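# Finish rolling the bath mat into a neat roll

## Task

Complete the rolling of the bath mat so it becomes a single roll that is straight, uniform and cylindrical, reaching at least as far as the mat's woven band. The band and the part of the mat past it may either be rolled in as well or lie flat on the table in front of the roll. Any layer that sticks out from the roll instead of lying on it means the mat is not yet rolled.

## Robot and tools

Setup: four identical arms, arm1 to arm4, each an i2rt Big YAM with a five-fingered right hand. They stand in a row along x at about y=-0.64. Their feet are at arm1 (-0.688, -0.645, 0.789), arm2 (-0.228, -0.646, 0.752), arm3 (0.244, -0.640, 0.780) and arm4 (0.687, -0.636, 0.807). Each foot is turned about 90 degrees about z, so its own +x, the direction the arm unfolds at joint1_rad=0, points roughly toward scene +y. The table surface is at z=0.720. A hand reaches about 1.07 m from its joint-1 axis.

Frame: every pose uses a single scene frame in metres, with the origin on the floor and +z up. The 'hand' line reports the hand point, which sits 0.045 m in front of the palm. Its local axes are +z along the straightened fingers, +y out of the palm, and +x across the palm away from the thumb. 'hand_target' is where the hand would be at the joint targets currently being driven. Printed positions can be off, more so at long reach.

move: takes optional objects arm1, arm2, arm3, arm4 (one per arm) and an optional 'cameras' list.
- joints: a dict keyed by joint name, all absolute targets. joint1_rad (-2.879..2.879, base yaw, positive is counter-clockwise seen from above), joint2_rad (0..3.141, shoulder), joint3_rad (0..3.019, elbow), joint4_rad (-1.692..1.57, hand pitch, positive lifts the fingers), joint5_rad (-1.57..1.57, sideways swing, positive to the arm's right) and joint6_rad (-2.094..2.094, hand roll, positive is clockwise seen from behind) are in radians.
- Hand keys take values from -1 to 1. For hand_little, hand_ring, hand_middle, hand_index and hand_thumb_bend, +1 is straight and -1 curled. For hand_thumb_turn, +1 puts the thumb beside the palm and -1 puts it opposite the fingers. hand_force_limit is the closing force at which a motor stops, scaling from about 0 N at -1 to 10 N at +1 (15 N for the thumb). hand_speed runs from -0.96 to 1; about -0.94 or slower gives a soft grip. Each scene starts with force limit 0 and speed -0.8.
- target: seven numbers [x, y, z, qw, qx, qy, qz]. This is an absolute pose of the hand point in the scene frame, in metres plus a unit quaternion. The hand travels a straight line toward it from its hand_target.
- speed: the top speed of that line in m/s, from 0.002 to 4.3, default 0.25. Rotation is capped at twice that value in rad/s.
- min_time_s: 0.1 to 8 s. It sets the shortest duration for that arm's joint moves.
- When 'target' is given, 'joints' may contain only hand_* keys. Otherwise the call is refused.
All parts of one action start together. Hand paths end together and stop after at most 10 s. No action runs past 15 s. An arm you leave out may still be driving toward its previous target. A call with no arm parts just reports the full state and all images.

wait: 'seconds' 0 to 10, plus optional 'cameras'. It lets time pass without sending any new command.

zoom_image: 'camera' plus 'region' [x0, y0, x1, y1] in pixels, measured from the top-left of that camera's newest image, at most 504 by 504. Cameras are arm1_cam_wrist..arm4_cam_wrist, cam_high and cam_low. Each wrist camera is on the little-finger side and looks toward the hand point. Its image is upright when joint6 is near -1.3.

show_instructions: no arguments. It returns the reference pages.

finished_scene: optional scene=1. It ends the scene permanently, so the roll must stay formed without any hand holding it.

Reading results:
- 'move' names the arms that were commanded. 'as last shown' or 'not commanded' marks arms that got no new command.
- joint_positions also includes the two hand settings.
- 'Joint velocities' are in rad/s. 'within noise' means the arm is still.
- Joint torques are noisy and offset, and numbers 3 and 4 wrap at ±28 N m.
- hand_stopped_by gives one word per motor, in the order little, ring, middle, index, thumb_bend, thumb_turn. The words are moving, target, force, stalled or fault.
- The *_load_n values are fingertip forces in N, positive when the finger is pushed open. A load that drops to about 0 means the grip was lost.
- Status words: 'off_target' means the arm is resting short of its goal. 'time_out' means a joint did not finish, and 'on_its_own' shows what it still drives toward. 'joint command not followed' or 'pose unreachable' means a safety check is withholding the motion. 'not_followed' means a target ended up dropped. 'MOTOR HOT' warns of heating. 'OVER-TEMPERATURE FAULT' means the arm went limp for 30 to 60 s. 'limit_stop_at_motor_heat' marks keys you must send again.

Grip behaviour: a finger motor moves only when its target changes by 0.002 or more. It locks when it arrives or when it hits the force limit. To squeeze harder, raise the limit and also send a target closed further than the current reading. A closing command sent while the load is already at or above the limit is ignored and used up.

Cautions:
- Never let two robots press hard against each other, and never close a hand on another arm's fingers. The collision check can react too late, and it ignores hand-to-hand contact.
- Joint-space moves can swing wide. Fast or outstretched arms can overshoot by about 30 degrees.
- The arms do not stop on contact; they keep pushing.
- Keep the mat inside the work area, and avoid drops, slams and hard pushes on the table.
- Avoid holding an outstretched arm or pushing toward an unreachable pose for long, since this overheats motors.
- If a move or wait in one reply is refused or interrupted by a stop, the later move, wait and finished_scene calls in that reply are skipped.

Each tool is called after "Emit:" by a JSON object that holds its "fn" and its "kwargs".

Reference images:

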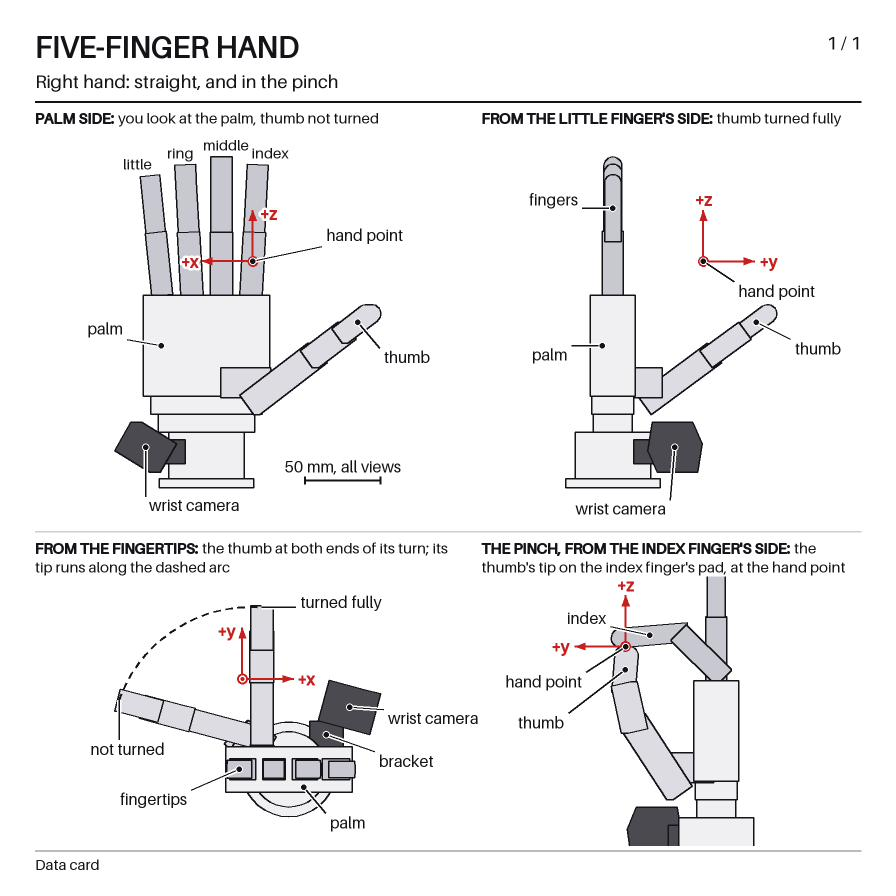

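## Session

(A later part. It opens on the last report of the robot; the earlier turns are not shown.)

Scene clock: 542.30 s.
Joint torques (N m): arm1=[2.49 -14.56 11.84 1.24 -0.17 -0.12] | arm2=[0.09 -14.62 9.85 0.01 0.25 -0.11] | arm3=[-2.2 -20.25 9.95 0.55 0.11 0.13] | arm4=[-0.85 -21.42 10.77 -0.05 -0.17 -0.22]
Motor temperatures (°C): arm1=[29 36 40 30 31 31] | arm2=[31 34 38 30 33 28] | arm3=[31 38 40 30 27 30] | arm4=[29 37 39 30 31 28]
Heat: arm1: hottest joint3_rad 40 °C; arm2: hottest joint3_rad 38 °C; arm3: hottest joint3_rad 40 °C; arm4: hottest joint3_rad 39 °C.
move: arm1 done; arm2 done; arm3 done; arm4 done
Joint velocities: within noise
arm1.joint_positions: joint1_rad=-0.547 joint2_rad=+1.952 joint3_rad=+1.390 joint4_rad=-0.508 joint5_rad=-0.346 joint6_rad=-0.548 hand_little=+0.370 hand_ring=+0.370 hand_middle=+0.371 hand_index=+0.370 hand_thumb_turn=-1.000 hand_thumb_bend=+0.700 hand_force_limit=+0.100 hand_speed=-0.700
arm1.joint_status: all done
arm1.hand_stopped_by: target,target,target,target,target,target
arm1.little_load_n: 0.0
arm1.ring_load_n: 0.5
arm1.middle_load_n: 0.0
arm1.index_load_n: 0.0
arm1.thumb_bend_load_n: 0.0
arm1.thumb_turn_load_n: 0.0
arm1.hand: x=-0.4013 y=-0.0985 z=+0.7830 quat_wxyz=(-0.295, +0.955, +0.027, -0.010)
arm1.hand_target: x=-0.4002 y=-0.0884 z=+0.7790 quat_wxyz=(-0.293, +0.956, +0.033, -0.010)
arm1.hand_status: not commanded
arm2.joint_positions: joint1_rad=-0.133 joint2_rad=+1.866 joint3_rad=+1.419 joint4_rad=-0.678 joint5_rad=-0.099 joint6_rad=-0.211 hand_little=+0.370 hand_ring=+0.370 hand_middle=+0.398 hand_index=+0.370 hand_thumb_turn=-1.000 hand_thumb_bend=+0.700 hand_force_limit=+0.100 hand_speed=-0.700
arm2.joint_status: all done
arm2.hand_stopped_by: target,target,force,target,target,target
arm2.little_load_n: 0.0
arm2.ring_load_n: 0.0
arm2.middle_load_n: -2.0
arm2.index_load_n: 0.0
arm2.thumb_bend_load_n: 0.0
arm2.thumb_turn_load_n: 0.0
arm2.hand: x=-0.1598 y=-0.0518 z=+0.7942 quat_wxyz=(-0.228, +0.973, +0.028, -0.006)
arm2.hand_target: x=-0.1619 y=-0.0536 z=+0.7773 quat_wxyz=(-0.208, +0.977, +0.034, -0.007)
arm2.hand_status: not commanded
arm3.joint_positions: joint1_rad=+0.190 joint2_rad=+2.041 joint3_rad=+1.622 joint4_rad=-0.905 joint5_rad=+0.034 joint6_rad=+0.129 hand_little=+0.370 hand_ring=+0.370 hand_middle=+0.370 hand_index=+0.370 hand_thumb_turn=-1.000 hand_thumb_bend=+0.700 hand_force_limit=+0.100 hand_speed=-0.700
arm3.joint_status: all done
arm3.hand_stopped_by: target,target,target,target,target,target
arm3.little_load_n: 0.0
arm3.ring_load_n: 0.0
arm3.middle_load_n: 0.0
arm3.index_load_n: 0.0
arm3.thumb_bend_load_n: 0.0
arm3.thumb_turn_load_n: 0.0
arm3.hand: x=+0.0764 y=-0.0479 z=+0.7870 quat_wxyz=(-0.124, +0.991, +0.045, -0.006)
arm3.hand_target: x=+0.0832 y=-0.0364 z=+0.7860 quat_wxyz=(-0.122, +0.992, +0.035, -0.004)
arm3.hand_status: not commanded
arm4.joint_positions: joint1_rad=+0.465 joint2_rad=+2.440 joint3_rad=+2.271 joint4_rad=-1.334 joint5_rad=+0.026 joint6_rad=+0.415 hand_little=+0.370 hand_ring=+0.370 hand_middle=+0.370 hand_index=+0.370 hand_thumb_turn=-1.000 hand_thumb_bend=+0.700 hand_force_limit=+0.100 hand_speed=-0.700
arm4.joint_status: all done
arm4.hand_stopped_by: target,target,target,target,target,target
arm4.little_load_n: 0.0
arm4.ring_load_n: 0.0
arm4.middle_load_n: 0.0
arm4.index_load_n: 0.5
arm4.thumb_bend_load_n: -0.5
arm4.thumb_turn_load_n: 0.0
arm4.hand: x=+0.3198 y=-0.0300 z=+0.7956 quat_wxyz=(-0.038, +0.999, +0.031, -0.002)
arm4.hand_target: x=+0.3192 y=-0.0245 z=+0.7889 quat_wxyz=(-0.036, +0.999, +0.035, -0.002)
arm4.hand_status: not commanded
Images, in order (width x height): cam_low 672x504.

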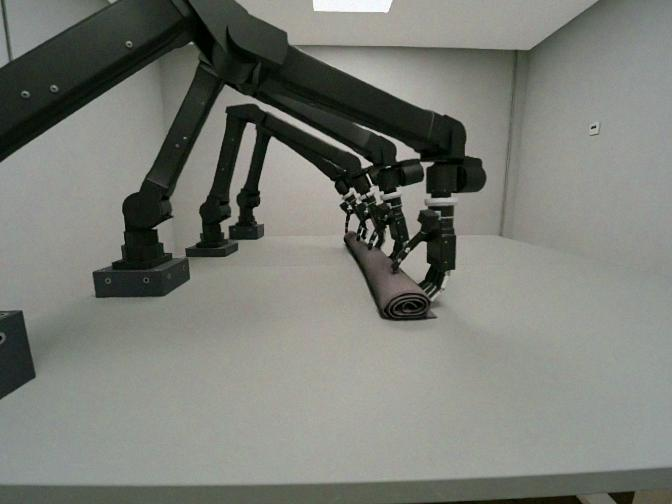

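Emit:
{"fn": "wait", "kwargs": {"seconds": 3, "cameras": ["cam_low"]}}

Emit:
{"fn": "zoom_image", "kwargs": {"camera": "cam_low", "region": [360, 240, 500, 340]}}

Scene clock: 547.07 s.
Joint torques (N m): arm1=[2.02 -13.8 11.97 1.39 -0.16 -0.11] | arm2=[-0.79 -14.21 9.61 0.28 0.26 -0.1] | arm3=[-2.26 -20.31 9.96 0.55 0.11 0.13] | arm4=[-0.67 -21.48 10.67 -0.05 -0.16 -0.18]
Motor temperatures (°C): arm1=[29 36 40 30 31 31] | arm2=[31 34 38 30 33 28] | arm3=[31 38 41 30 27 30] | arm4=[29 38 40 30 31 28]
Heat: arm1: hottest joint3_rad 40 °C; arm2: hottest joint3_rad 38 °C; arm3: hottest joint3_rad 41 °C; arm4: hottest joint3_rad 40 °C.
Joint velocities: within noise
arm1.joint_positions: joint1_rad=-0.547 joint2_rad=+1.952 joint3_rad=+1.390 joint4_rad=-0.508 joint5_rad=-0.346 joint6_rad=-0.548 hand_little=+0.370 hand_ring=+0.370 hand_middle=+0.371 hand_index=+0.370 hand_thumb_turn=-1.000 hand_thumb_bend=+0.700 hand_force_limit=+0.100 hand_speed=-0.700
arm1.joint_status: all done
arm1.hand_stopped_by: target,target,target,target,target,target
arm1.little_load_n: 0.0
arm1.ring_load_n: 0.0
arm1.middle_load_n: 0.5
arm1.index_load_n: 0.0
arm1.thumb_bend_load_n: 0.0
arm1.thumb_turn_load_n: 0.0
arm1.hand: x=-0.4013 y=-0.0985 z=+0.7830 quat_wxyz=(-0.295, +0.955, +0.027, -0.010)
arm1.hand_target: x=-0.4002 y=-0.0884 z=+0.7790 quat_wxyz=(-0.293, +0.956, +0.033, -0.010)
arm1.hand_status: not commanded
arm2.joint_positions: joint1_rad=-0.133 joint2_rad=+1.866 joint3_rad=+1.419 joint4_rad=-0.678 joint5_rad=-0.099 joint6_rad=-0.211 hand_little=+0.370 hand_ring=+0.370 hand_middle=+0.398 hand_index=+0.370 hand_thumb_turn=-1.000 hand_thumb_bend=+0.700 hand_force_limit=+0.100 hand_speed=-0.700
arm2.joint_status: all done
arm2.hand_stopped_by: target,target,force,target,target,target
arm2.little_load_n: 0.0
arm2.ring_load_n: 0.0
arm2.middle_load_n: -1.5
arm2.index_load_n: 0.0
arm2.thumb_bend_load_n: 0.0
arm2.thumb_turn_load_n: 0.0
arm2.hand: x=-0.1598 y=-0.0518 z=+0.7942 quat_wxyz=(-0.228, +0.973, +0.028, -0.006)
arm2.hand_target: x=-0.1619 y=-0.0536 z=+0.7773 quat_wxyz=(-0.208, +0.977, +0.034, -0.007)
arm2.hand_status: not commanded
arm3.joint_positions: joint1_rad=+0.190 joint2_rad=+2.041 joint3_rad=+1.622 joint4_rad=-0.905 joint5_rad=+0.034 joint6_rad=+0.129 hand_little=+0.370 hand_ring=+0.370 hand_middle=+0.370 hand_index=+0.370 hand_thumb_turn=-1.000 hand_thumb_bend=+0.700 hand_force_limit=+0.100 hand_speed=-0.700
arm3.joint_status: all done
arm3.hand_stopped_by: target,target,target,target,target,target
arm3.little_load_n: 0.0
arm3.ring_load_n: 0.0
arm3.middle_load_n: 0.0
arm3.index_load_n: 0.0
arm3.thumb_bend_load_n: 0.0
arm3.thumb_turn_load_n: 0.0
arm3.hand: x=+0.0764 y=-0.0479 z=+0.7870 quat_wxyz=(-0.124, +0.991, +0.045, -0.006)
arm3.hand_target: x=+0.0832 y=-0.0364 z=+0.7860 quat_wxyz=(-0.122, +0.992, +0.035, -0.004)
arm3.hand_status: not commanded
arm4.joint_positions: joint1_rad=+0.465 joint2_rad=+2.440 joint3_rad=+2.271 joint4_rad=-1.334 joint5_rad=+0.026 joint6_rad=+0.415 hand_little=+0.370 hand_ring=+0.370 hand_middle=+0.370 hand_index=+0.370 hand_thumb_turn=-1.000 hand_thumb_bend=+0.700 hand_force_limit=+0.100 hand_speed=-0.700
arm4.joint_status: all done
arm4.hand_stopped_by: target,target,target,target,target,target
arm4.little_load_n: 0.0
arm4.ring_load_n: 0.0
arm4.middle_load_n: 0.0
arm4.index_load_n: 0.0
arm4.thumb_bend_load_n: 0.0
arm4.thumb_turn_load_n: 0.0
arm4.hand: x=+0.3198 y=-0.0300 z=+0.7956 quat_wxyz=(-0.038, +0.999, +0.031, -0.002)
arm4.hand_target: x=+0.3192 y=-0.0245 z=+0.7889 quat_wxyz=(-0.036, +0.999, +0.035, -0.002)
arm4.hand_status: not commanded
wait: 3.00 s; at rest from the start
Images, in order (width x height): cam_low 672x504.

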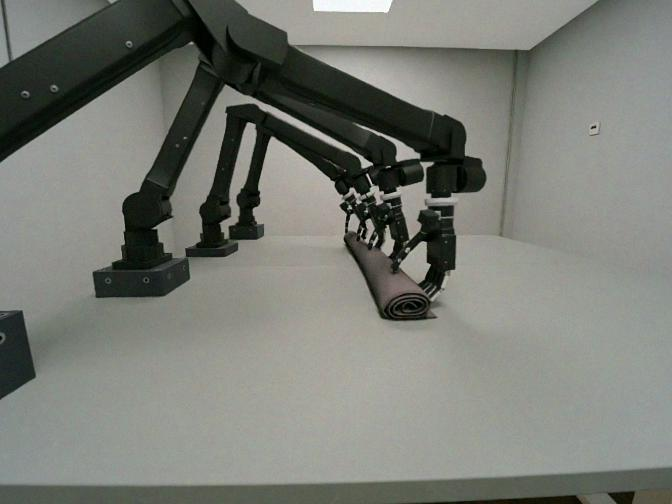

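Scaled by 3.600 from the camera's image (finer frame: 960x720).

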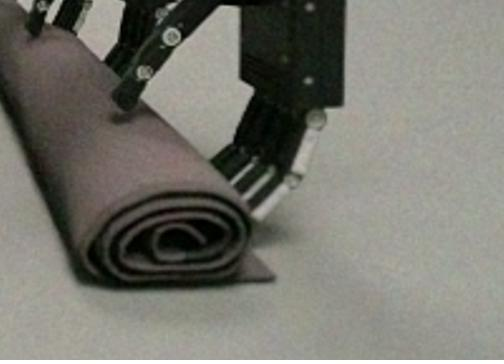

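Emit:
{"fn": "move", "kwargs": {"arm1": {"target": [-0.400, -0.084, 0.805, 0.2924, -0.9557, -0.0334, 0.0102], "speed": 0.05, "joints": {"hand_little": 0.75, "hand_ring": 0.75, "hand_middle": 0.75, "hand_index": 0.75, "hand_thumb_bend": 0.97, "hand_speed": -0.7}}, "arm2": {"target": [-0.162, -0.048, 0.810, 0.2078, -0.9776, -0.0341, 0.0073], "speed": 0.05, "joints": {"hand_little": 0.75, "hand_ring": 0.75, "hand_middle": 0.75, "hand_index": 0.75, "hand_thumb_bend": 0.97, "hand_speed": -0.7}}, "arm3": {"target": [0.083, -0.030, 0.812, 0.1218, -0.9919, -0.0346, 0.0043], "speed": 0.05, "joints": {"hand_little": 0.75, "hand_ring": 0.75, "hand_middle": 0.75, "hand_index": 0.75, "hand_thumb_bend": 0.97, "hand_speed": -0.7}}, "arm4": {"target": [0.319, -0.018, 0.815, 0.0349, -0.9988, -0.0349, 0.0012], "speed": 0.05, "joints": {"hand_little": 0.75, "hand_ring": 0.75, "hand_middle": 0.75, "hand_index": 0.75, "hand_thumb_bend": 0.97, "hand_speed": -0.7}}, "cameras": ["cam_low"]}}

Emit:
{"fn": "zoom_image", "kwargs": {"camera": "cam_low", "region": [320, 180, 520, 340]}}

Scene clock: 550.57 s.
Joint torques (N m): arm1=[1.96 -16.5 12.33 1.14 -0.12 -0.1] | arm2=[-0.03 -18.78 12.3 0.24 0.08 -0.04] | arm3=[-2.08 -21.89 11.21 0.83 0.13 0.11] | arm4=[-1.79 -22.24 11.82 0.08 0.11 -0.12]
Motor temperatures (°C): arm1=[29 36 41 30 31 31] | arm2=[31 34 38 30 33 28] | arm3=[31 38 42 30 27 30] | arm4=[29 38 40 30 31 28]
Heat: arm1: hottest joint3_rad 41 °C; arm2: hottest joint3_rad 38 °C; arm3: hottest joint3_rad 42 °C; arm4: hottest joint3_rad 40 °C.
move: arm1 off_target; arm2 off_target; arm3 off_target; arm4 off_target
Joint velocities: within noise
arm1.joint_positions: joint1_rad=-0.545 joint2_rad=+1.952 joint3_rad=+1.421 joint4_rad=-0.572 joint5_rad=-0.344 joint6_rad=-0.548 hand_little=+0.750 hand_ring=+0.750 hand_middle=+0.750 hand_index=+0.750 hand_thumb_turn=-1.000 hand_thumb_bend=+0.970 hand_force_limit=+0.100 hand_speed=-0.700
arm1.joint_status: all done
arm1.hand_stopped_by: target,target,target,target,target,target
arm1.little_load_n: 0.0
arm1.ring_load_n: 0.0
arm1.middle_load_n: 0.0
arm1.index_load_n: 0.0
arm1.thumb_bend_load_n: 0.0
arm1.thumb_turn_load_n: 0.0
arm1.hand: x=-0.4036 y=-0.1000 z=+0.7910 quat_wxyz=(-0.282, +0.959, +0.025, -0.019)
arm1.hand_target: x=-0.4003 y=-0.0845 z=+0.8053 quat_wxyz=(-0.293, +0.956, +0.033, -0.010)
arm1.hand_status: off_target (0.022 m and 1.9 deg from the pose sent, 0.026 m and 0.8 deg at the start)
arm2.joint_positions: joint1_rad=-0.132 joint2_rad=+1.882 joint3_rad=+1.447 joint4_rad=-0.771 joint5_rad=-0.094 joint6_rad=-0.211 hand_little=+0.750 hand_ring=+0.750 hand_middle=+0.750 hand_index=+0.750 hand_thumb_turn=-1.000 hand_thumb_bend=+0.970 hand_force_limit=+0.100 hand_speed=-0.700
arm2.joint_status: all done
arm2.hand_stopped_by: target,target,target,target,target,target
arm2.little_load_n: 0.0
arm2.ring_load_n: 0.0
arm2.middle_load_n: 0.0
arm2.index_load_n: 0.0
arm2.thumb_bend_load_n: 0.0
arm2.thumb_turn_load_n: 0.0
arm2.hand: x=-0.1615 y=-0.0662 z=+0.7918 quat_wxyz=(-0.189, +0.982, +0.026, -0.012)
arm2.hand_target: x=-0.1622 y=-0.0488 z=+0.8103 quat_wxyz=(-0.208, +0.977, +0.034, -0.007)
arm2.hand_status: off_target (0.026 m and 2.5 deg from the pose sent, 0.016 m and 2.4 deg at the start)
arm3.joint_positions: joint1_rad=+0.187 joint2_rad=+2.045 joint3_rad=+1.658 joint4_rad=-0.978 joint5_rad=+0.033 joint6_rad=+0.129 hand_little=+0.750 hand_ring=+0.750 hand_middle=+0.750 hand_index=+0.750 hand_thumb_turn=-1.000 hand_thumb_bend=+0.970 hand_force_limit=+0.100 hand_speed=-0.700
arm3.joint_status: all done
arm3.hand_stopped_by: target,target,target,target,target,target
arm3.little_load_n: 0.0
arm3.ring_load_n: 0.0
arm3.middle_load_n: 0.0
arm3.index_load_n: 0.0
arm3.thumb_bend_load_n: 0.0
arm3.thumb_turn_load_n: 0.0
arm3.hand: x=+0.0793 y=-0.0527 z=+0.7971 quat_wxyz=(-0.104, +0.994, +0.044, -0.002)
arm3.hand_target: x=+0.0833 y=-0.0310 z=+0.8125 quat_wxyz=(-0.123, +0.992, +0.035, -0.004)
arm3.hand_status: off_target (0.027 m and 2.3 deg from the pose sent, 0.031 m and 1.3 deg at the start)
arm4.joint_positions: joint1_rad=+0.466 joint2_rad=+2.458 joint3_rad=+2.345 joint4_rad=-1.418 joint5_rad=+0.020 joint6_rad=+0.407 hand_little=+0.750 hand_ring=+0.750 hand_middle=+0.750 hand_index=+0.750 hand_thumb_turn=-1.000 hand_thumb_bend=+0.970 hand_force_limit=+0.100 hand_speed=-0.700
arm4.joint_status: all done
arm4.hand_stopped_by: target,target,target,target,target,target
arm4.little_load_n: 0.0
arm4.ring_load_n: 0.0
arm4.middle_load_n: -1.0
arm4.index_load_n: 0.5
arm4.thumb_bend_load_n: 0.0
arm4.thumb_turn_load_n: 0.0
arm4.hand: x=+0.3196 y=-0.0322 z=+0.8120 quat_wxyz=(-0.024, +0.999, +0.035, +0.002)
arm4.hand_target: x=+0.3193 y=-0.0186 z=+0.8151 quat_wxyz=(-0.036, +0.999, +0.035, -0.002)
arm4.hand_status: off_target (0.015 m and 1.3 deg from the pose sent, 0.023 m and 0.6 deg at the start)
Images, in order (width x height): cam_low 672x504.

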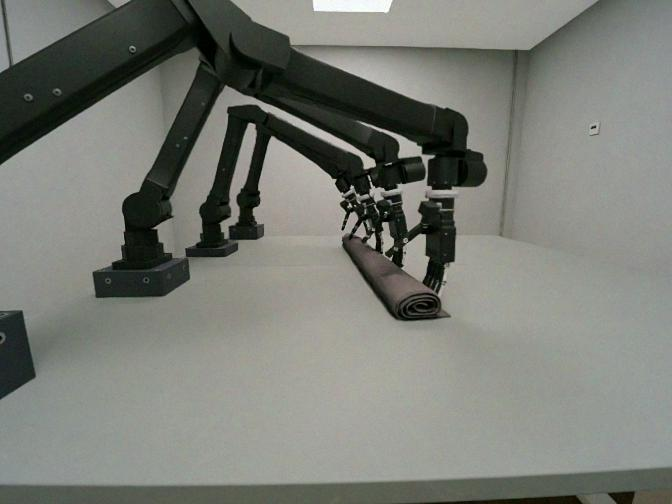

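Scaled by 2.520 from the camera's image (finer frame: 960x720).

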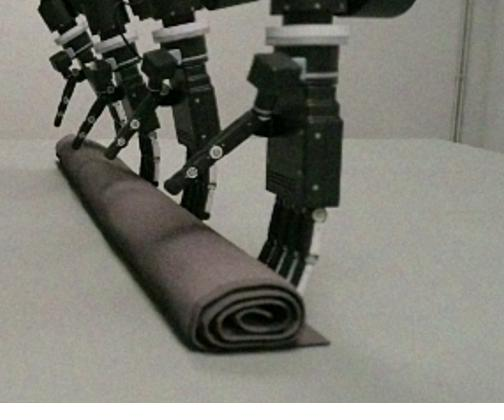

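Emit:
{"fn": "move", "kwargs": {"arm1": {"target": [-0.400, -0.095, 0.850, 0.3827, -0.9233, -0.0322, 0.0134], "speed": 0.12}, "arm2": {"target": [-0.162, -0.060, 0.855, 0.3420, -0.9391, -0.0328, 0.0119], "speed": 0.12}, "arm3": {"target": [0.082, -0.042, 0.855, 0.2840, -0.9582, -0.0335, 0.0099], "speed": 0.12}, "arm4": {"target": [0.319, -0.030, 0.865, 0.2249, -0.9738, -0.0340, 0.0079], "speed": 0.12}, "cameras": ["cam_low"]}}

Emit:
{"fn": "move", "kwargs": {"arm1": {"target": [-0.400, -0.120, 0.865, 0.5733, -0.8187, -0.0286, 0.0200], "speed": 0.2}, "arm2": {"target": [-0.162, -0.085, 0.865, 0.5733, -0.8187, -0.0286, 0.0200], "speed": 0.2}, "arm3": {"target": [0.081, -0.065, 0.865, 0.5733, -0.8187, -0.0286, 0.0200], "speed": 0.2}, "arm4": {"target": [0.319, -0.055, 0.875, 0.5733, -0.8187, -0.0286, 0.0200], "speed": 0.2}, "cameras": ["cam_low", "cam_high"]}}

Emit:
{"fn": "zoom_image", "kwargs": {"camera": "cam_low", "region": [320, 180, 520, 340]}}

Emit:
{"fn": "zoom_image", "kwargs": {"camera": "cam_high", "region": [160, 170, 330, 280]}}

Emit:
{"fn": "zoom_image", "kwargs": {"camera": "cam_high", "region": [320, 140, 490, 250]}}

Scene clock: 553.83 s.
Joint torques (N m): arm1=[0.91 -15.27 8.36 2.13 -0.47 0.06] | arm2=[-1.44 -17.44 8.44 1.58 -0.19 0.04] | arm3=[-0.03 -22.77 7.08 2.66 0.19 0.11] | arm4=[-0.38 -22.71 6.99 1.98 0.15 0.01]
Motor temperatures (°C): arm1=[29 36 41 30 31 31] | arm2=[31 34 38 30 33 28] | arm3=[31 38 42 30 27 30] | arm4=[29 38 40 30 31 28]
Heat: arm1: hottest joint3_rad 41 °C; arm2: hottest joint3_rad 38 °C; arm3: hottest joint3_rad 42 °C; arm4: hottest joint3_rad 40 °C.
move: arm1 done; arm2 off_target; arm3 off_target; arm4 off_target
Joint velocities: within noise
arm1.joint_positions: joint1_rad=-0.572 joint2_rad=+1.820 joint3_rad=+1.332 joint4_rad=-0.429 joint5_rad=-0.463 joint6_rad=-0.534 hand_little=+0.750 hand_ring=+0.750 hand_middle=+0.750 hand_index=+0.750 hand_thumb_turn=-1.000 hand_thumb_bend=+0.970 hand_force_limit=+0.100 hand_speed=-0.700
arm1.joint_status: not commanded
arm1.hand_stopped_by: target,target,target,target,target,target
arm1.little_load_n: 0.0
arm1.ring_load_n: 0.0
arm1.middle_load_n: 0.0
arm1.index_load_n: 0.0
arm1.thumb_bend_load_n: 0.0
arm1.thumb_turn_load_n: 0.0
arm1.hand: x=-0.4038 y=-0.0911 z=+0.8516 quat_wxyz=(-0.380, +0.924, +0.040, -0.014)
arm1.hand_target: x=-0.4000 y=-0.0950 z=+0.8500 quat_wxyz=(-0.383, +0.923, +0.032, -0.013)
arm1.hand_status: done (0.006 m and 1.0 deg from the pose sent, 0.059 m and 12.3 deg at the start)
arm2.joint_positions: joint1_rad=-0.146 joint2_rad=+1.681 joint3_rad=+1.249 joint4_rad=-0.491 joint5_rad=-0.164 joint6_rad=-0.211 hand_little=+0.750 hand_ring=+0.750 hand_middle=+0.750 hand_index=+0.750 hand_thumb_turn=-1.000 hand_thumb_bend=+0.970 hand_force_limit=+0.100 hand_speed=-0.700
arm2.joint_status: not commanded
arm2.hand_stopped_by: target,target,target,target,target,target
arm2.little_load_n: 0.0
arm2.ring_load_n: 0.0
arm2.middle_load_n: 0.0
arm2.index_load_n: 0.0
arm2.thumb_bend_load_n: 0.0
arm2.thumb_turn_load_n: 0.0
arm2.hand: x=-0.1665 y=-0.0633 z=+0.8443 quat_wxyz=(-0.328, +0.944, +0.037, -0.015)
arm2.hand_target: x=-0.1622 y=-0.0602 z=+0.8550 quat_wxyz=(-0.342, +0.939, +0.033, -0.012)
arm2.hand_status: off_target (0.012 m and 1.8 deg from the pose sent, 0.064 m and 18.3 deg at the start)
arm3.joint_positions: joint1_rad=+0.187 joint2_rad=+1.820 joint3_rad=+1.381 joint4_rad=-0.611 joint5_rad=+0.086 joint6_rad=+0.129 hand_little=+0.750 hand_ring=+0.750 hand_middle=+0.750 hand_index=+0.750 hand_thumb_turn=-1.000 hand_thumb_bend=+0.970 hand_force_limit=+0.100 hand_speed=-0.700
arm3.joint_status: not commanded
arm3.hand_stopped_by: target,target,target,target,target,target
arm3.little_load_n: 0.0
arm3.ring_load_n: 0.0
arm3.middle_load_n: 0.0
arm3.index_load_n: 0.0
arm3.thumb_bend_load_n: 0.0
arm3.thumb_turn_load_n: 0.0
arm3.hand: x=+0.0886 y=-0.0468 z=+0.8352 quat_wxyz=(-0.260, +0.965, +0.033, -0.005)
arm3.hand_target: x=+0.0819 y=-0.0422 z=+0.8551 quat_wxyz=(-0.284, +0.958, +0.034, -0.010)
arm3.hand_status: off_target (0.021 m and 2.9 deg from the pose sent, 0.059 m and 21.1 deg at the start)
arm4.joint_positions: joint1_rad=+0.505 joint2_rad=+2.118 joint3_rad=+1.842 joint4_rad=-0.913 joint5_rad=+0.187 joint6_rad=+0.408 hand_little=+0.750 hand_ring=+0.750 hand_middle=+0.750 hand_index=+0.750 hand_thumb_turn=-1.000 hand_thumb_bend=+0.970 hand_force_limit=+0.100 hand_speed=-0.700
arm4.joint_status: not commanded
arm4.hand_stopped_by: target,target,target,target,target,target
arm4.little_load_n: 0.0
arm4.ring_load_n: 0.0
arm4.middle_load_n: 0.0
arm4.index_load_n: 0.0
arm4.thumb_bend_load_n: 0.0
arm4.thumb_turn_load_n: 0.0
arm4.hand: x=+0.3242 y=-0.0298 z=+0.8524 quat_wxyz=(-0.212, +0.977, +0.036, -0.001)
arm4.hand_target: x=+0.3191 y=-0.0302 z=+0.8649 quat_wxyz=(-0.225, +0.974, +0.034, -0.008)
arm4.hand_status: off_target (0.014 m and 1.7 deg from the pose sent, 0.053 m and 23.3 deg at the start)
Images, in order (width x height): cam_low 672x504.

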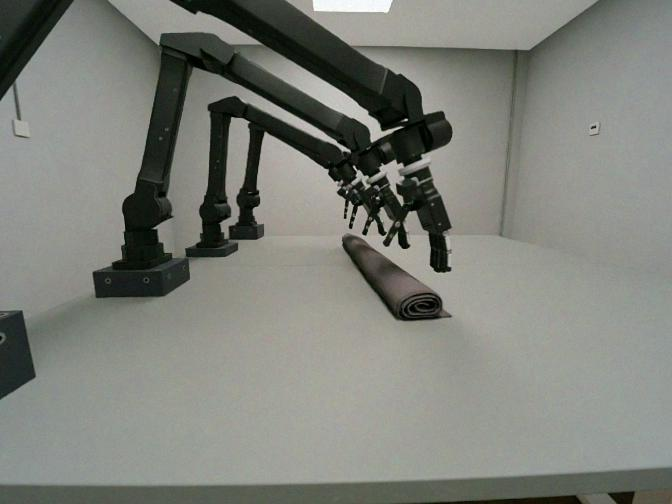

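Scene clock: 556.67 s.
Joint torques (N m): arm1=[0.85 -11.93 7.31 2.52 -0.44 -0.02] | arm2=[-1.85 -12.4 7.72 2.22 -0.16 0.17] | arm3=[0.32 -16.67 5.96 3.66 0.18 -0.1] | arm4=[-0.03 -17.26 5.87 3.12 0.21 -0.11]
Motor temperatures (°C): arm1=[29 36 41 30 31 31] | arm2=[31 34 38 30 33 28] | arm3=[31 38 41 30 27 30] | arm4=[29 38 40 30 31 28]
Heat: arm1: hottest joint3_rad 41 °C; arm2: hottest joint3_rad 38 °C; arm3: hottest joint3_rad 41 °C; arm4: hottest joint3_rad 40 °C.
move: arm1 done; arm2 off_target; arm3 off_target; arm4 off_target
Joint velocities: within noise
arm1.joint_positions: joint1_rad=-0.688 joint2_rad=+1.729 joint3_rad=+0.986 joint4_rad=+0.256 joint5_rad=-0.739 joint6_rad=-0.349 hand_little=+0.750 hand_ring=+0.750 hand_middle=+0.750 hand_index=+0.750 hand_thumb_turn=-1.000 hand_thumb_bend=+0.970 hand_force_limit=+0.100 hand_speed=-0.700
arm1.joint_status: not commanded
arm1.hand_stopped_by: target,target,target,target,target,target
arm1.little_load_n: 0.0
arm1.ring_load_n: 0.0
arm1.middle_load_n: 0.0
arm1.index_load_n: 0.0
arm1.thumb_bend_load_n: 0.0
arm1.thumb_turn_load_n: 0.0
arm1.hand: x=-0.4028 y=-0.1153 z=+0.8654 quat_wxyz=(-0.571, +0.820, +0.035, -0.021)
arm1.hand_target: x=-0.4000 y=-0.1199 z=+0.8650 quat_wxyz=(-0.573, +0.819, +0.029, -0.020)
arm1.hand_status: done (0.005 m and 0.8 deg from the pose sent, 0.032 m and 25.3 deg at the start)
arm2.joint_positions: joint1_rad=-0.209 joint2_rad=+1.506 joint3_rad=+0.775 joint4_rad=+0.331 joint5_rad=-0.305 joint6_rad=-0.130 hand_little=+0.750 hand_ring=+0.750 hand_middle=+0.750 hand_index=+0.750 hand_thumb_turn=-1.000 hand_thumb_bend=+0.970 hand_force_limit=+0.100 hand_speed=-0.700
arm2.joint_status: not commanded
arm2.hand_stopped_by: target,target,target,target,target,target
arm2.little_load_n: 0.0
arm2.ring_load_n: 0.0
arm2.middle_load_n: 0.0
arm2.index_load_n: 0.0
arm2.thumb_bend_load_n: 0.0
arm2.thumb_turn_load_n: 0.0
arm2.hand: x=-0.1661 y=-0.0866 z=+0.8547 quat_wxyz=(-0.562, +0.826, +0.033, -0.022)
arm2.hand_target: x=-0.1621 y=-0.0850 z=+0.8649 quat_wxyz=(-0.573, +0.819, +0.029, -0.020)
arm2.hand_status: off_target (0.011 m and 1.7 deg from the pose sent, 0.030 m and 31.7 deg at the start)
arm3.joint_positions: joint1_rad=+0.236 joint2_rad=+1.614 joint3_rad=+0.797 joint4_rad=+0.415 joint5_rad=+0.200 joint6_rad=+0.089 hand_little=+0.750 hand_ring=+0.750 hand_middle=+0.750 hand_index=+0.750 hand_thumb_turn=-1.000 hand_thumb_bend=+0.970 hand_force_limit=+0.100 hand_speed=-0.700
arm3.joint_status: not commanded
arm3.hand_stopped_by: target,target,target,target,target,target
arm3.little_load_n: 0.0
arm3.ring_load_n: 0.0
arm3.middle_load_n: 0.0
arm3.index_load_n: 0.0
arm3.thumb_bend_load_n: 0.0
arm3.thumb_turn_load_n: 0.0
arm3.hand: x=+0.0884 y=-0.0661 z=+0.8480 quat_wxyz=(-0.555, +0.832, +0.020, -0.017)
arm3.hand_target: x=+0.0812 y=-0.0651 z=+0.8647 quat_wxyz=(-0.573, +0.819, +0.028, -0.020)
arm3.hand_status: off_target (0.019 m and 2.8 deg from the pose sent, 0.036 m and 39.9 deg at the start)
arm4.joint_positions: joint1_rad=+0.638 joint2_rad=+1.848 joint3_rad=+1.097 joint4_rad=+0.308 joint5_rad=+0.543 joint6_rad=+0.238 hand_little=+0.750 hand_ring=+0.750 hand_middle=+0.750 hand_index=+0.750 hand_thumb_turn=-1.000 hand_thumb_bend=+0.970 hand_force_limit=+0.100 hand_speed=-0.700
arm4.joint_status: not commanded
arm4.hand_stopped_by: target,target,target,target,target,target
arm4.little_load_n: 0.0
arm4.ring_load_n: 0.0
arm4.middle_load_n: 0.0
arm4.index_load_n: 0.0
arm4.thumb_bend_load_n: 0.0
arm4.thumb_turn_load_n: 0.0
arm4.hand: x=+0.3211 y=-0.0528 z=+0.8649 quat_wxyz=(-0.564, +0.825, +0.027, -0.015)
arm4.hand_target: x=+0.3190 y=-0.0549 z=+0.8750 quat_wxyz=(-0.573, +0.819, +0.028, -0.020)
arm4.hand_status: off_target (0.011 m and 1.4 deg from the pose sent, 0.034 m and 45.5 deg at the start)
pictures: cam_high, cam_low
Images, in order (width x height): cam_high 672x504, cam_low 672x504.

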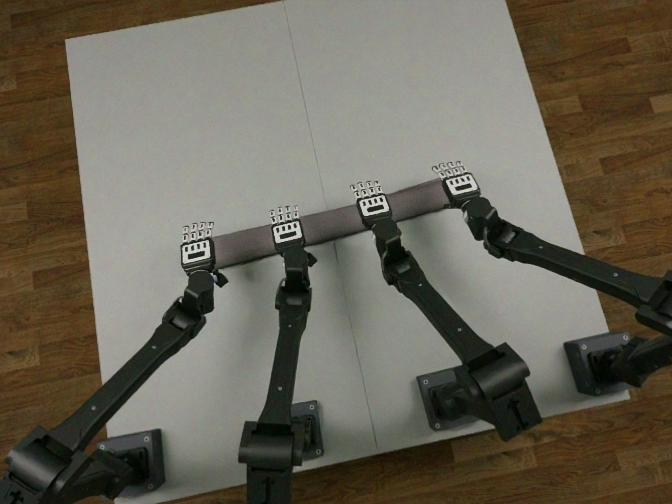

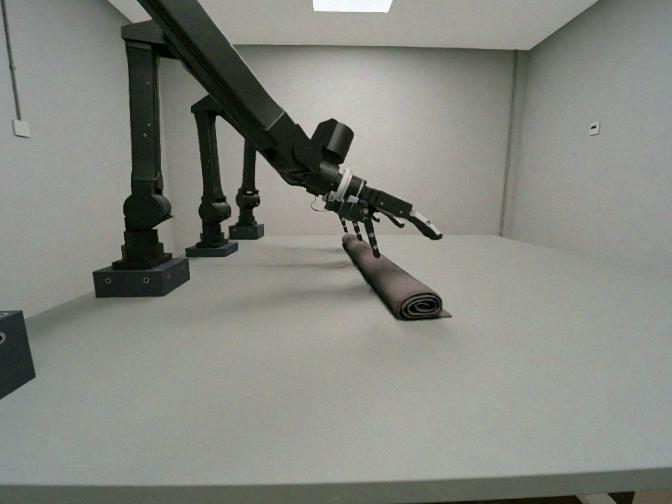

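Scaled by 2.520 from the camera's image (finer frame: 960x720).

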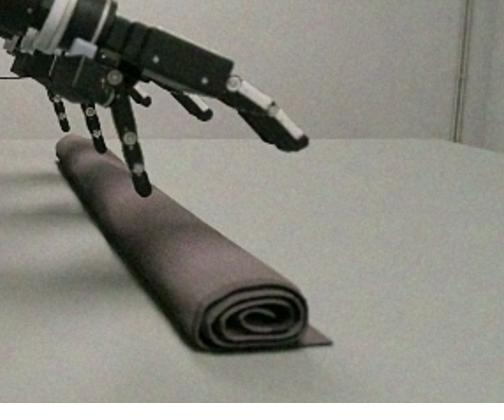

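Scaled by 2.965 from the camera's image (finer frame: 960x720).

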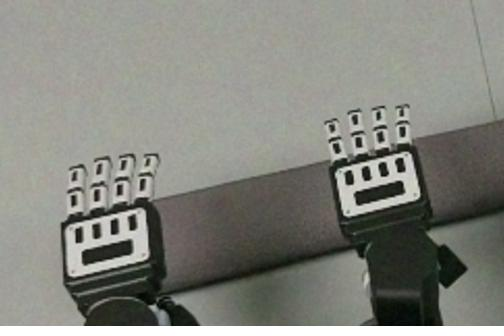

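Scaled by 2.965 from the camera's image (finer frame: 960x720).

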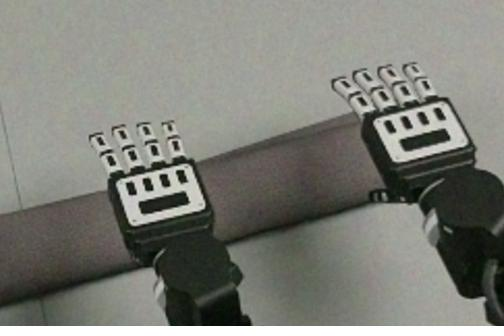

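Emit:
{"fn": "move", "kwargs": {"arm1": {"target": [-0.400, -0.104, 0.790, 0.5733, -0.8187, -0.0286, 0.0200], "speed": 0.2, "joints": {"hand_little": 0.62, "hand_ring": 0.62, "hand_middle": 0.62, "hand_index": 0.62, "hand_thumb_bend": 0.96, "hand_speed": -0.5}}, "arm2": {"target": [-0.162, -0.072, 0.790, 0.5733, -0.8187, -0.0286, 0.0200], "speed": 0.2, "joints": {"hand_little": 0.62, "hand_ring": 0.62, "hand_middle": 0.62, "hand_index": 0.62, "hand_thumb_bend": 0.96, "hand_speed": -0.5}}, "arm3": {"target": [0.078, -0.050, 0.790, 0.5733, -0.8187, -0.0286, 0.0200], "speed": 0.2, "joints": {"hand_little": 0.62, "hand_ring": 0.62, "hand_middle": 0.62, "hand_index": 0.62, "hand_thumb_bend": 0.96, "hand_speed": -0.5}}, "arm4": {"target": [0.319, -0.044, 0.800, 0.5733, -0.8187, -0.0286, 0.0200], "speed": 0.2, "joints": {"hand_little": 0.62, "hand_ring": 0.62, "hand_middle": 0.62, "hand_index": 0.62, "hand_thumb_bend": 0.96, "hand_speed": -0.5}}, "cameras": ["cam_low"]}}

Emit:
{"fn": "move", "kwargs": {"arm1": {"target": [-0.400, -0.102, 0.753, 0.5733, -0.8187, -0.0286, 0.0200], "speed": 0.1}, "arm2": {"target": [-0.162, -0.070, 0.748, 0.5733, -0.8187, -0.0286, 0.0200], "speed": 0.1}, "arm3": {"target": [0.079, -0.048, 0.755, 0.5733, -0.8187, -0.0286, 0.0200], "speed": 0.1}, "arm4": {"target": [0.319, -0.042, 0.762, 0.5733, -0.8187, -0.0286, 0.0200], "speed": 0.1}, "cameras": ["cam_low"]}}

Emit:
{"fn": "zoom_image", "kwargs": {"camera": "cam_low", "region": [320, 180, 520, 340]}}

Scene clock: 559.07 s.
Joint torques (N m): arm1=[2.96 -12.04 7.27 2.96 -0.21 -0.05] | arm2=[-1.26 -13.51 6.42 2.1 0.02 0.09] | arm3=[0.03 -14.97 5.59 3.54 0.09 -0.11] | arm4=[-1.61 -16.73 5.56 3.18 0.07 -0.22]
Motor temperatures (°C): arm1=[29 36 41 30 31 31] | arm2=[31 34 38 30 33 28] | arm3=[31 38 41 30 27 30] | arm4=[29 38 40 30 31 28]
Heat: arm1: hottest joint3_rad 41 °C; arm2: hottest joint3_rad 38 °C; arm3: hottest joint3_rad 41 °C; arm4: hottest joint3_rad 40 °C.
move: arm1 done; arm2 done; arm3 done; arm4 done
Joint velocities: within noise
arm1.joint_positions: joint1_rad=-0.688 joint2_rad=+1.895 joint3_rad=+0.970 joint4_rad=+0.448 joint5_rad=-0.728 joint6_rad=-0.335 hand_little=+0.620 hand_ring=+0.620 hand_middle=+0.620 hand_index=+0.620 hand_thumb_turn=-1.000 hand_thumb_bend=+0.960 hand_force_limit=+0.100 hand_speed=-0.500
arm1.joint_status: all done
arm1.hand_stopped_by: target,target,target,target,target,target
arm1.little_load_n: 0.0
arm1.ring_load_n: 0.0
arm1.middle_load_n: 0.0
arm1.index_load_n: 0.0
arm1.thumb_bend_load_n: 0.0
arm1.thumb_turn_load_n: 0.0
arm1.hand: x=-0.3959 y=-0.1087 z=+0.7944 quat_wxyz=(-0.573, +0.819, +0.028, -0.017)
arm1.hand_target: x=-0.4002 y=-0.1041 z=+0.7899 quat_wxyz=(-0.573, +0.819, +0.029, -0.020)
arm1.hand_status: done (0.008 m and 0.4 deg from the pose sent, 0.076 m and 0.7 deg at the start)
arm2.joint_positions: joint1_rad=-0.209 joint2_rad=+1.701 joint3_rad=+0.743 joint4_rad=+0.563 joint5_rad=-0.302 joint6_rad=-0.127 hand_little=+0.620 hand_ring=+0.620 hand_middle=+0.620 hand_index=+0.620 hand_thumb_turn=-1.000 hand_thumb_bend=+0.960 hand_force_limit=+0.100 hand_speed=-0.500
arm2.joint_status: all done
arm2.hand_stopped_by: target,target,target,target,target,target
arm2.little_load_n: 0.0
arm2.ring_load_n: 0.0
arm2.middle_load_n: 0.0
arm2.index_load_n: -0.5
arm2.thumb_bend_load_n: 0.0
arm2.thumb_turn_load_n: 0.0
arm2.hand: x=-0.1638 y=-0.0774 z=+0.7826 quat_wxyz=(-0.564, +0.825, +0.032, -0.021)
arm2.hand_target: x=-0.1621 y=-0.0721 z=+0.7901 quat_wxyz=(-0.573, +0.819, +0.029, -0.020)
arm2.hand_status: done (0.009 m and 1.4 deg from the pose sent, 0.066 m and 1.7 deg at the start)
arm3.joint_positions: joint1_rad=+0.236 joint2_rad=+1.795 joint3_rad=+0.789 joint4_rad=+0.631 joint5_rad=+0.200 joint6_rad=+0.089 hand_little=+0.620 hand_ring=+0.620 hand_middle=+0.620 hand_index=+0.620 hand_thumb_turn=-1.000 hand_thumb_bend=+0.960 hand_force_limit=+0.100 hand_speed=-0.500
arm3.joint_status: all done
arm3.hand_stopped_by: target,target,target,target,target,target
arm3.little_load_n: 0.0
arm3.ring_load_n: 0.0
arm3.middle_load_n: 0.0
arm3.index_load_n: 0.0
arm3.thumb_bend_load_n: 0.0
arm3.thumb_turn_load_n: 0.0
arm3.hand: x=+0.0847 y=-0.0531 z=+0.7887 quat_wxyz=(-0.566, +0.824, +0.019, -0.019)
arm3.hand_target: x=+0.0781 y=-0.0501 z=+0.7900 quat_wxyz=(-0.573, +0.819, +0.028, -0.020)
arm3.hand_status: done (0.007 m and 1.6 deg from the pose sent, 0.061 m and 2.8 deg at the start)
arm4.joint_positions: joint1_rad=+0.638 joint2_rad=+1.998 joint3_rad=+1.084 joint4_rad=+0.478 joint5_rad=+0.536 joint6_rad=+0.232 hand_little=+0.620 hand_ring=+0.620 hand_middle=+0.620 hand_index=+0.620 hand_thumb_turn=-1.000 hand_thumb_bend=+0.960 hand_force_limit=+0.100 hand_speed=-0.500
arm4.joint_status: all done
arm4.hand_stopped_by: target,target,target,target,target,target
arm4.little_load_n: 0.0
arm4.ring_load_n: 0.0
arm4.middle_load_n: 0.0
arm4.index_load_n: 0.0
arm4.thumb_bend_load_n: 0.0
arm4.thumb_turn_load_n: 0.0
arm4.hand: x=+0.3174 y=-0.0492 z=+0.7950 quat_wxyz=(-0.566, +0.824, +0.031, -0.018)
arm4.hand_target: x=+0.3190 y=-0.0441 z=+0.8000 quat_wxyz=(-0.573, +0.819, +0.029, -0.020)
arm4.hand_status: done (0.007 m and 1.1 deg from the pose sent, 0.065 m and 1.4 deg at the start)
Images, in order (width x height): cam_low 672x504.

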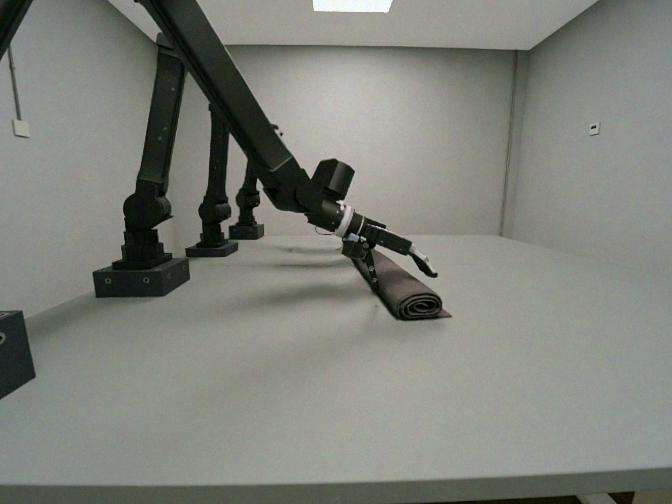

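Scene clock: 560.20 s.
Joint torques (N m): arm1=[2.32 -11.34 6.89 2.41 -0.16 0.05] | arm2=[-0.15 -10.23 5.59 1.84 0.18 -0.03] | arm3=[-0.32 -11.52 5.08 2.74 0 -0.12] | arm4=[-1.73 -16.09 5.68 2.96 0.07 -0.16]
Motor temperatures (°C): arm1=[29 36 41 30 31 31] | arm2=[31 34 38 30 33 28] | arm3=[31 38 41 30 27 30] | arm4=[29 38 40 30 31 28]
Heat: arm1: hottest joint3_rad 41 °C; arm2: hottest joint3_rad 38 °C; arm3: hottest joint3_rad 41 °C; arm4: hottest joint3_rad 40 °C.
move: arm1 off_target; arm2 off_target; arm3 off_target; arm4 off_target
Joint velocities: within noise
arm1.joint_positions: joint1_rad=-0.686 joint2_rad=+1.960 joint3_rad=+0.970 joint4_rad=+0.540 joint5_rad=-0.726 joint6_rad=-0.330 hand_little=+0.620 hand_ring=+0.620 hand_middle=+0.620 hand_index=+0.620 hand_thumb_turn=-1.000 hand_thumb_bend=+0.960 hand_force_limit=+0.100 hand_speed=-0.500
arm1.joint_status: not commanded
arm1.hand_stopped_by: target,target,target,target,target,target
arm1.little_load_n: 0.0
arm1.ring_load_n: 0.0
arm1.middle_load_n: 0.0
arm1.index_load_n: 0.0
arm1.thumb_bend_load_n: 0.0
arm1.thumb_turn_load_n: 0.0
arm1.hand: x=-0.3932 y=-0.1041 z=+0.7720 quat_wxyz=(-0.581, +0.813, +0.032, -0.011)
arm1.hand_target: x=-0.4004 y=-0.1027 z=+0.7533 quat_wxyz=(-0.573, +0.819, +0.029, -0.020)
arm1.hand_status: off_target (0.020 m and 1.5 deg from the pose sent, 0.042 m and 0.4 deg at the start)
arm2.joint_positions: joint1_rad=-0.210 joint2_rad=+1.781 joint3_rad=+0.743 joint4_rad=+0.696 joint5_rad=-0.304 joint6_rad=-0.113 hand_little=+0.620 hand_ring=+0.620 hand_middle=+0.620 hand_index=+0.620 hand_thumb_turn=-1.000 hand_thumb_bend=+0.961 hand_force_limit=+0.100 hand_speed=-0.500
arm2.joint_status: not commanded
arm2.hand_stopped_by: target,target,target,target,target,target
arm2.little_load_n: 0.0
arm2.ring_load_n: 0.0
arm2.middle_load_n: 0.0
arm2.index_load_n: 0.0
arm2.thumb_bend_load_n: 3.0
arm2.thumb_turn_load_n: 0.5
arm2.hand: x=-0.1621 y=-0.0665 z=+0.7671 quat_wxyz=(-0.584, +0.811, +0.030, -0.020)
arm2.hand_target: x=-0.1621 y=-0.0707 z=+0.7485 quat_wxyz=(-0.573, +0.819, +0.029, -0.020)
arm2.hand_status: off_target (0.019 m and 1.5 deg from the pose sent, 0.035 m and 1.4 deg at the start)
arm3.joint_positions: joint1_rad=+0.236 joint2_rad=+1.848 joint3_rad=+0.789 joint4_rad=+0.747 joint5_rad=+0.198 joint6_rad=+0.089 hand_little=+0.620 hand_ring=+0.620 hand_middle=+0.620 hand_index=+0.620 hand_thumb_turn=-1.000 hand_thumb_bend=+0.960 hand_force_limit=+0.100 hand_speed=-0.500
arm3.joint_status: not commanded
arm3.hand_stopped_by: target,target,target,target,target,target
arm3.little_load_n: 0.0
arm3.ring_load_n: 0.0
arm3.middle_load_n: 0.0
arm3.index_load_n: 0.0
arm3.thumb_bend_load_n: 0.5
arm3.thumb_turn_load_n: -2.0
arm3.hand: x=+0.0815 y=-0.0432 z=+0.7850 quat_wxyz=(-0.591, +0.806, +0.015, -0.027)
arm3.hand_target: x=+0.0797 y=-0.0495 z=+0.7560 quat_wxyz=(-0.573, +0.819, +0.029, -0.020)
arm3.hand_status: off_target (0.031 m and 3.0 deg from the pose sent, 0.035 m and 1.6 deg at the start)
arm4.joint_positions: joint1_rad=+0.638 joint2_rad=+2.062 joint3_rad=+1.084 joint4_rad=+0.565 joint5_rad=+0.533 joint6_rad=+0.232 hand_little=+0.620 hand_ring=+0.620 hand_middle=+0.620 hand_index=+0.620 hand_thumb_turn=-1.000 hand_thumb_bend=+0.960 hand_force_limit=+0.100 hand_speed=-0.500
arm4.joint_status: not commanded
arm4.hand_stopped_by: target,target,target,target,target,target
arm4.little_load_n: 0.0
arm4.ring_load_n: 0.0
arm4.middle_load_n: 0.0
arm4.index_load_n: 0.0
arm4.thumb_bend_load_n: 0.0
arm4.thumb_turn_load_n: 0.0
arm4.hand: x=+0.3152 y=-0.0462 z=+0.7712 quat_wxyz=(-0.573, +0.819, +0.027, -0.025)
arm4.hand_target: x=+0.3190 y=-0.0423 z=+0.7622 quat_wxyz=(-0.573, +0.819, +0.029, -0.020)
arm4.hand_status: off_target (0.011 m and 0.5 deg from the pose sent, 0.034 m and 1.1 deg at the start)
Images, in order (width x height): cam_low 672x504.

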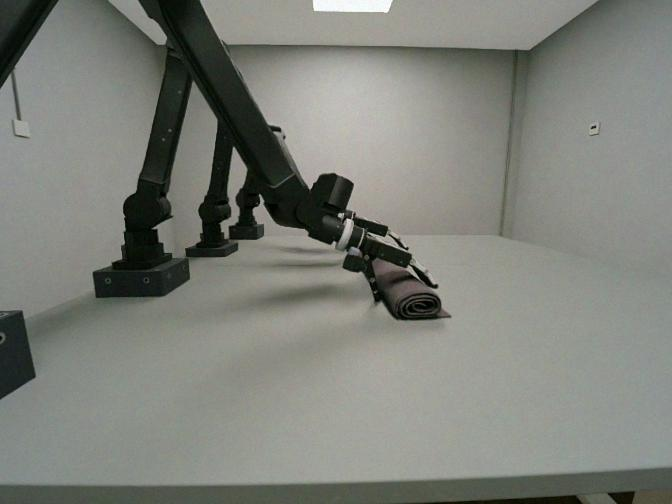

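Scaled by 2.520 from the camera's image (finer frame: 960x720).

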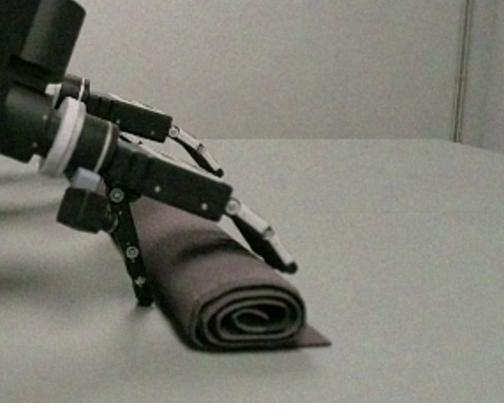

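Emit:
{"fn": "move", "kwargs": {"arm2": {"target": [-0.162, -0.085, 0.785, 0.5733, -0.8187, -0.0286, 0.0200], "speed": 0.12}, "arm3": {"target": [0.079, -0.072, 0.800, 0.5733, -0.8187, -0.0286, 0.0200], "speed": 0.12}}}

Emit:
{"fn": "move", "kwargs": {"arm2": {"target": [-0.162, -0.081, 0.740, 0.5733, -0.8187, -0.0286, 0.0200], "speed": 0.12}, "arm3": {"target": [0.079, -0.067, 0.748, 0.5733, -0.8187, -0.0286, 0.0200], "speed": 0.12}, "cameras": ["cam_low"]}}

Emit:
{"fn": "zoom_image", "kwargs": {"camera": "cam_low", "region": [320, 180, 520, 340]}}

Scene clock: 561.90 s.
Joint torques (N m): arm1=[2.26 -11.22 7.05 2.56 -0.14 -0.06] | arm2=[-1.61 -13.39 6.06 1.18 -0.16 -0.06] | arm3=[0.32 -17.9 4.77 2.13 0.18 -0.07] | arm4=[-0.85 -15.44 5.93 2.89 0.05 -0.19]
Motor temperatures (°C): arm1=[29 36 41 30 31 31] | arm2=[31 34 38 30 33 28] | arm3=[31 38 41 30 27 30] | arm4=[29 38 40 30 31 28]
Heat: arm1: hottest joint3_rad 41 °C; arm2: hottest joint3_rad 38 °C; arm3: hottest joint3_rad 41 °C; arm4: hottest joint3_rad 40 °C.
move: arm2 done; arm3 off_target
Joint velocities: within noise
arm1, arm4: as last shown
arm1.middle_load_n: -0.5
arm2.joint_positions: joint1_rad=-0.210 joint2_rad=+1.701 joint3_rad=+0.713 joint4_rad=+0.613 joint5_rad=-0.305 joint6_rad=-0.113 hand_little=+0.620 hand_ring=+0.620 hand_middle=+0.620 hand_index=+0.620 hand_thumb_turn=-1.000 hand_thumb_bend=+0.960 hand_force_limit=+0.100 hand_speed=-0.500
arm2.joint_status: not commanded
arm2.hand_stopped_by: target,target,target,target,target,target
arm2.little_load_n: 0.0
arm2.ring_load_n: 0.0
arm2.middle_load_n: 0.0
arm2.index_load_n: 0.0
arm2.thumb_bend_load_n: 0.0
arm2.thumb_turn_load_n: 0.0
arm2.hand: x=-0.1666 y=-0.0838 z=+0.7805 quat_wxyz=(-0.571, +0.820, +0.028, -0.024)
arm2.hand_target: x=-0.1620 y=-0.0849 z=+0.7850 quat_wxyz=(-0.573, +0.819, +0.029, -0.020)
arm2.hand_status: done (0.007 m and 0.6 deg from the pose sent, 0.026 m and 1.5 deg at the start)
arm3.joint_positions: joint1_rad=+0.245 joint2_rad=+1.771 joint3_rad=+0.739 joint4_rad=+0.662 joint5_rad=+0.208 joint6_rad=+0.089 hand_little=+0.620 hand_ring=+0.620 hand_middle=+0.620 hand_index=+0.620 hand_thumb_turn=-1.000 hand_thumb_bend=+0.960 hand_force_limit=+0.100 hand_speed=-0.500
arm3.joint_status: not commanded
arm3.hand_stopped_by: target,target,target,target,target,target
arm3.little_load_n: 0.0
arm3.ring_load_n: 0.0
arm3.middle_load_n: 0.0
arm3.index_load_n: 0.0
arm3.thumb_bend_load_n: 0.0
arm3.thumb_turn_load_n: 0.0
arm3.hand: x=+0.0853 y=-0.0698 z=+0.7880 quat_wxyz=(-0.568, +0.823, +0.020, -0.019)
arm3.hand_target: x=+0.0789 y=-0.0720 z=+0.7997 quat_wxyz=(-0.573, +0.819, +0.029, -0.020)
arm3.hand_status: off_target (0.014 m and 1.3 deg from the pose sent, 0.033 m and 3.0 deg at the start)
pictures: none

Scene clock: 563.03 s.
Joint torques (N m): arm1=[1.38 -10.7 6.95 2.56 -0.14 -0.09] | arm2=[-1.32 -8.35 5.46 1.63 0.2 -0.12] | arm3=[-0.09 -13.74 4.63 3.26 0.16 -0.11] | arm4=[-1.38 -15.44 5.46 2.96 0.06 -0.19]
Motor temperatures (°C): arm1=[29 36 41 30 31 31] | arm2=[31 34 38 30 33 28] | arm3=[31 38 41 30 27 30] | arm4=[29 38 40 30 31 28]
Heat: arm1: hottest joint3_rad 41 °C; arm2: hottest joint3_rad 38 °C; arm3: hottest joint3_rad 41 °C; arm4: hottest joint3_rad 40 °C.
move: arm2 off_target; arm3 done
Joint velocities: within noise
arm1, arm4: as last shown
arm1.ring_load_n: -0.5
arm1.middle_load_n: 0.0
arm2.joint_positions: joint1_rad=-0.211 joint2_rad=+1.773 joint3_rad=+0.708 joint4_rad=+0.738 joint5_rad=-0.312 joint6_rad=-0.106 hand_little=+0.620 hand_ring=+0.620 hand_middle=+0.620 hand_index=+0.620 hand_thumb_turn=-1.000 hand_thumb_bend=+0.961 hand_force_limit=+0.100 hand_speed=-0.500
arm2.joint_status: not commanded
arm2.hand_stopped_by: target,target,target,target,target,target
arm2.little_load_n: 0.0
arm2.ring_load_n: 0.0
arm2.middle_load_n: 0.0
arm2.index_load_n: 0.0
arm2.thumb_bend_load_n: 4.5
arm2.thumb_turn_load_n: 1.0
arm2.hand: x=-0.1657 y=-0.0761 z=+0.7670 quat_wxyz=(-0.590, +0.806, +0.031, -0.023)
arm2.hand_target: x=-0.1624 y=-0.0824 z=+0.7409 quat_wxyz=(-0.573, +0.819, +0.029, -0.020)
arm2.hand_status: off_target (0.028 m and 2.4 deg from the pose sent, 0.041 m and 0.6 deg at the start)
arm3.joint_positions: joint1_rad=+0.246 joint2_rad=+1.874 joint3_rad=+0.739 joint4_rad=+0.780 joint5_rad=+0.205 joint6_rad=+0.091 hand_little=+0.620 hand_ring=+0.620 hand_middle=+0.620 hand_index=+0.620 hand_thumb_turn=-1.000 hand_thumb_bend=+0.960 hand_force_limit=+0.100 hand_speed=-0.500
arm3.joint_status: not commanded
arm3.hand_stopped_by: target,target,target,target,target,target
arm3.little_load_n: 0.0
arm3.ring_load_n: -0.5
arm3.middle_load_n: 0.0
arm3.index_load_n: 0.0
arm3.thumb_bend_load_n: 0.0
arm3.thumb_turn_load_n: -0.5
arm3.hand: x=+0.0833 y=-0.0667 z=+0.7567 quat_wxyz=(-0.574, +0.819, +0.019, -0.023)
arm3.hand_target: x=+0.0792 y=-0.0672 z=+0.7482 quat_wxyz=(-0.573, +0.819, +0.028, -0.020)
arm3.hand_status: done (0.010 m and 1.2 deg from the pose sent, 0.041 m and 1.3 deg at the start)
arm4.index_load_n: -0.5
arm4.thumb_turn_load_n: 0.5
Images, in order (width x height): cam_low 672x504.

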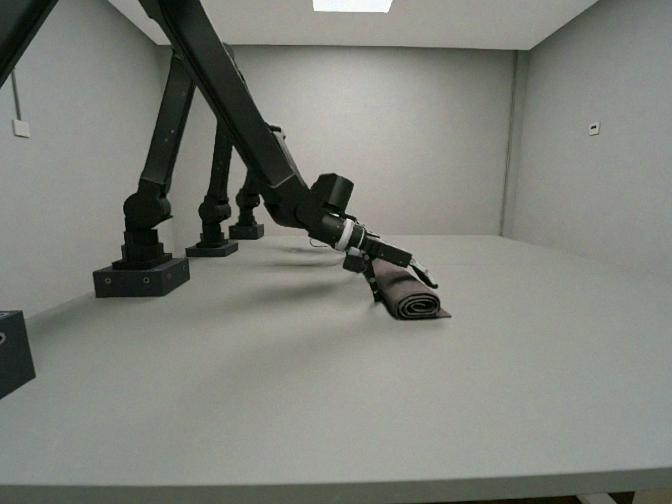

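Scaled by 2.520 from the camera's image (finer frame: 960x720).

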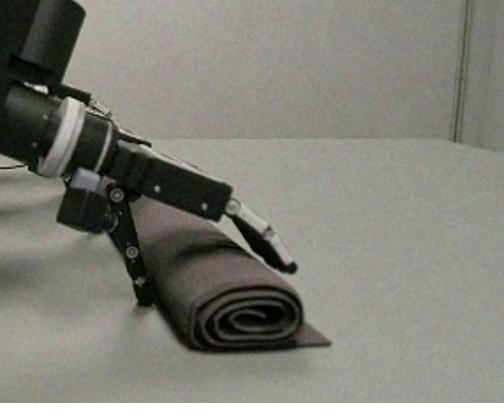

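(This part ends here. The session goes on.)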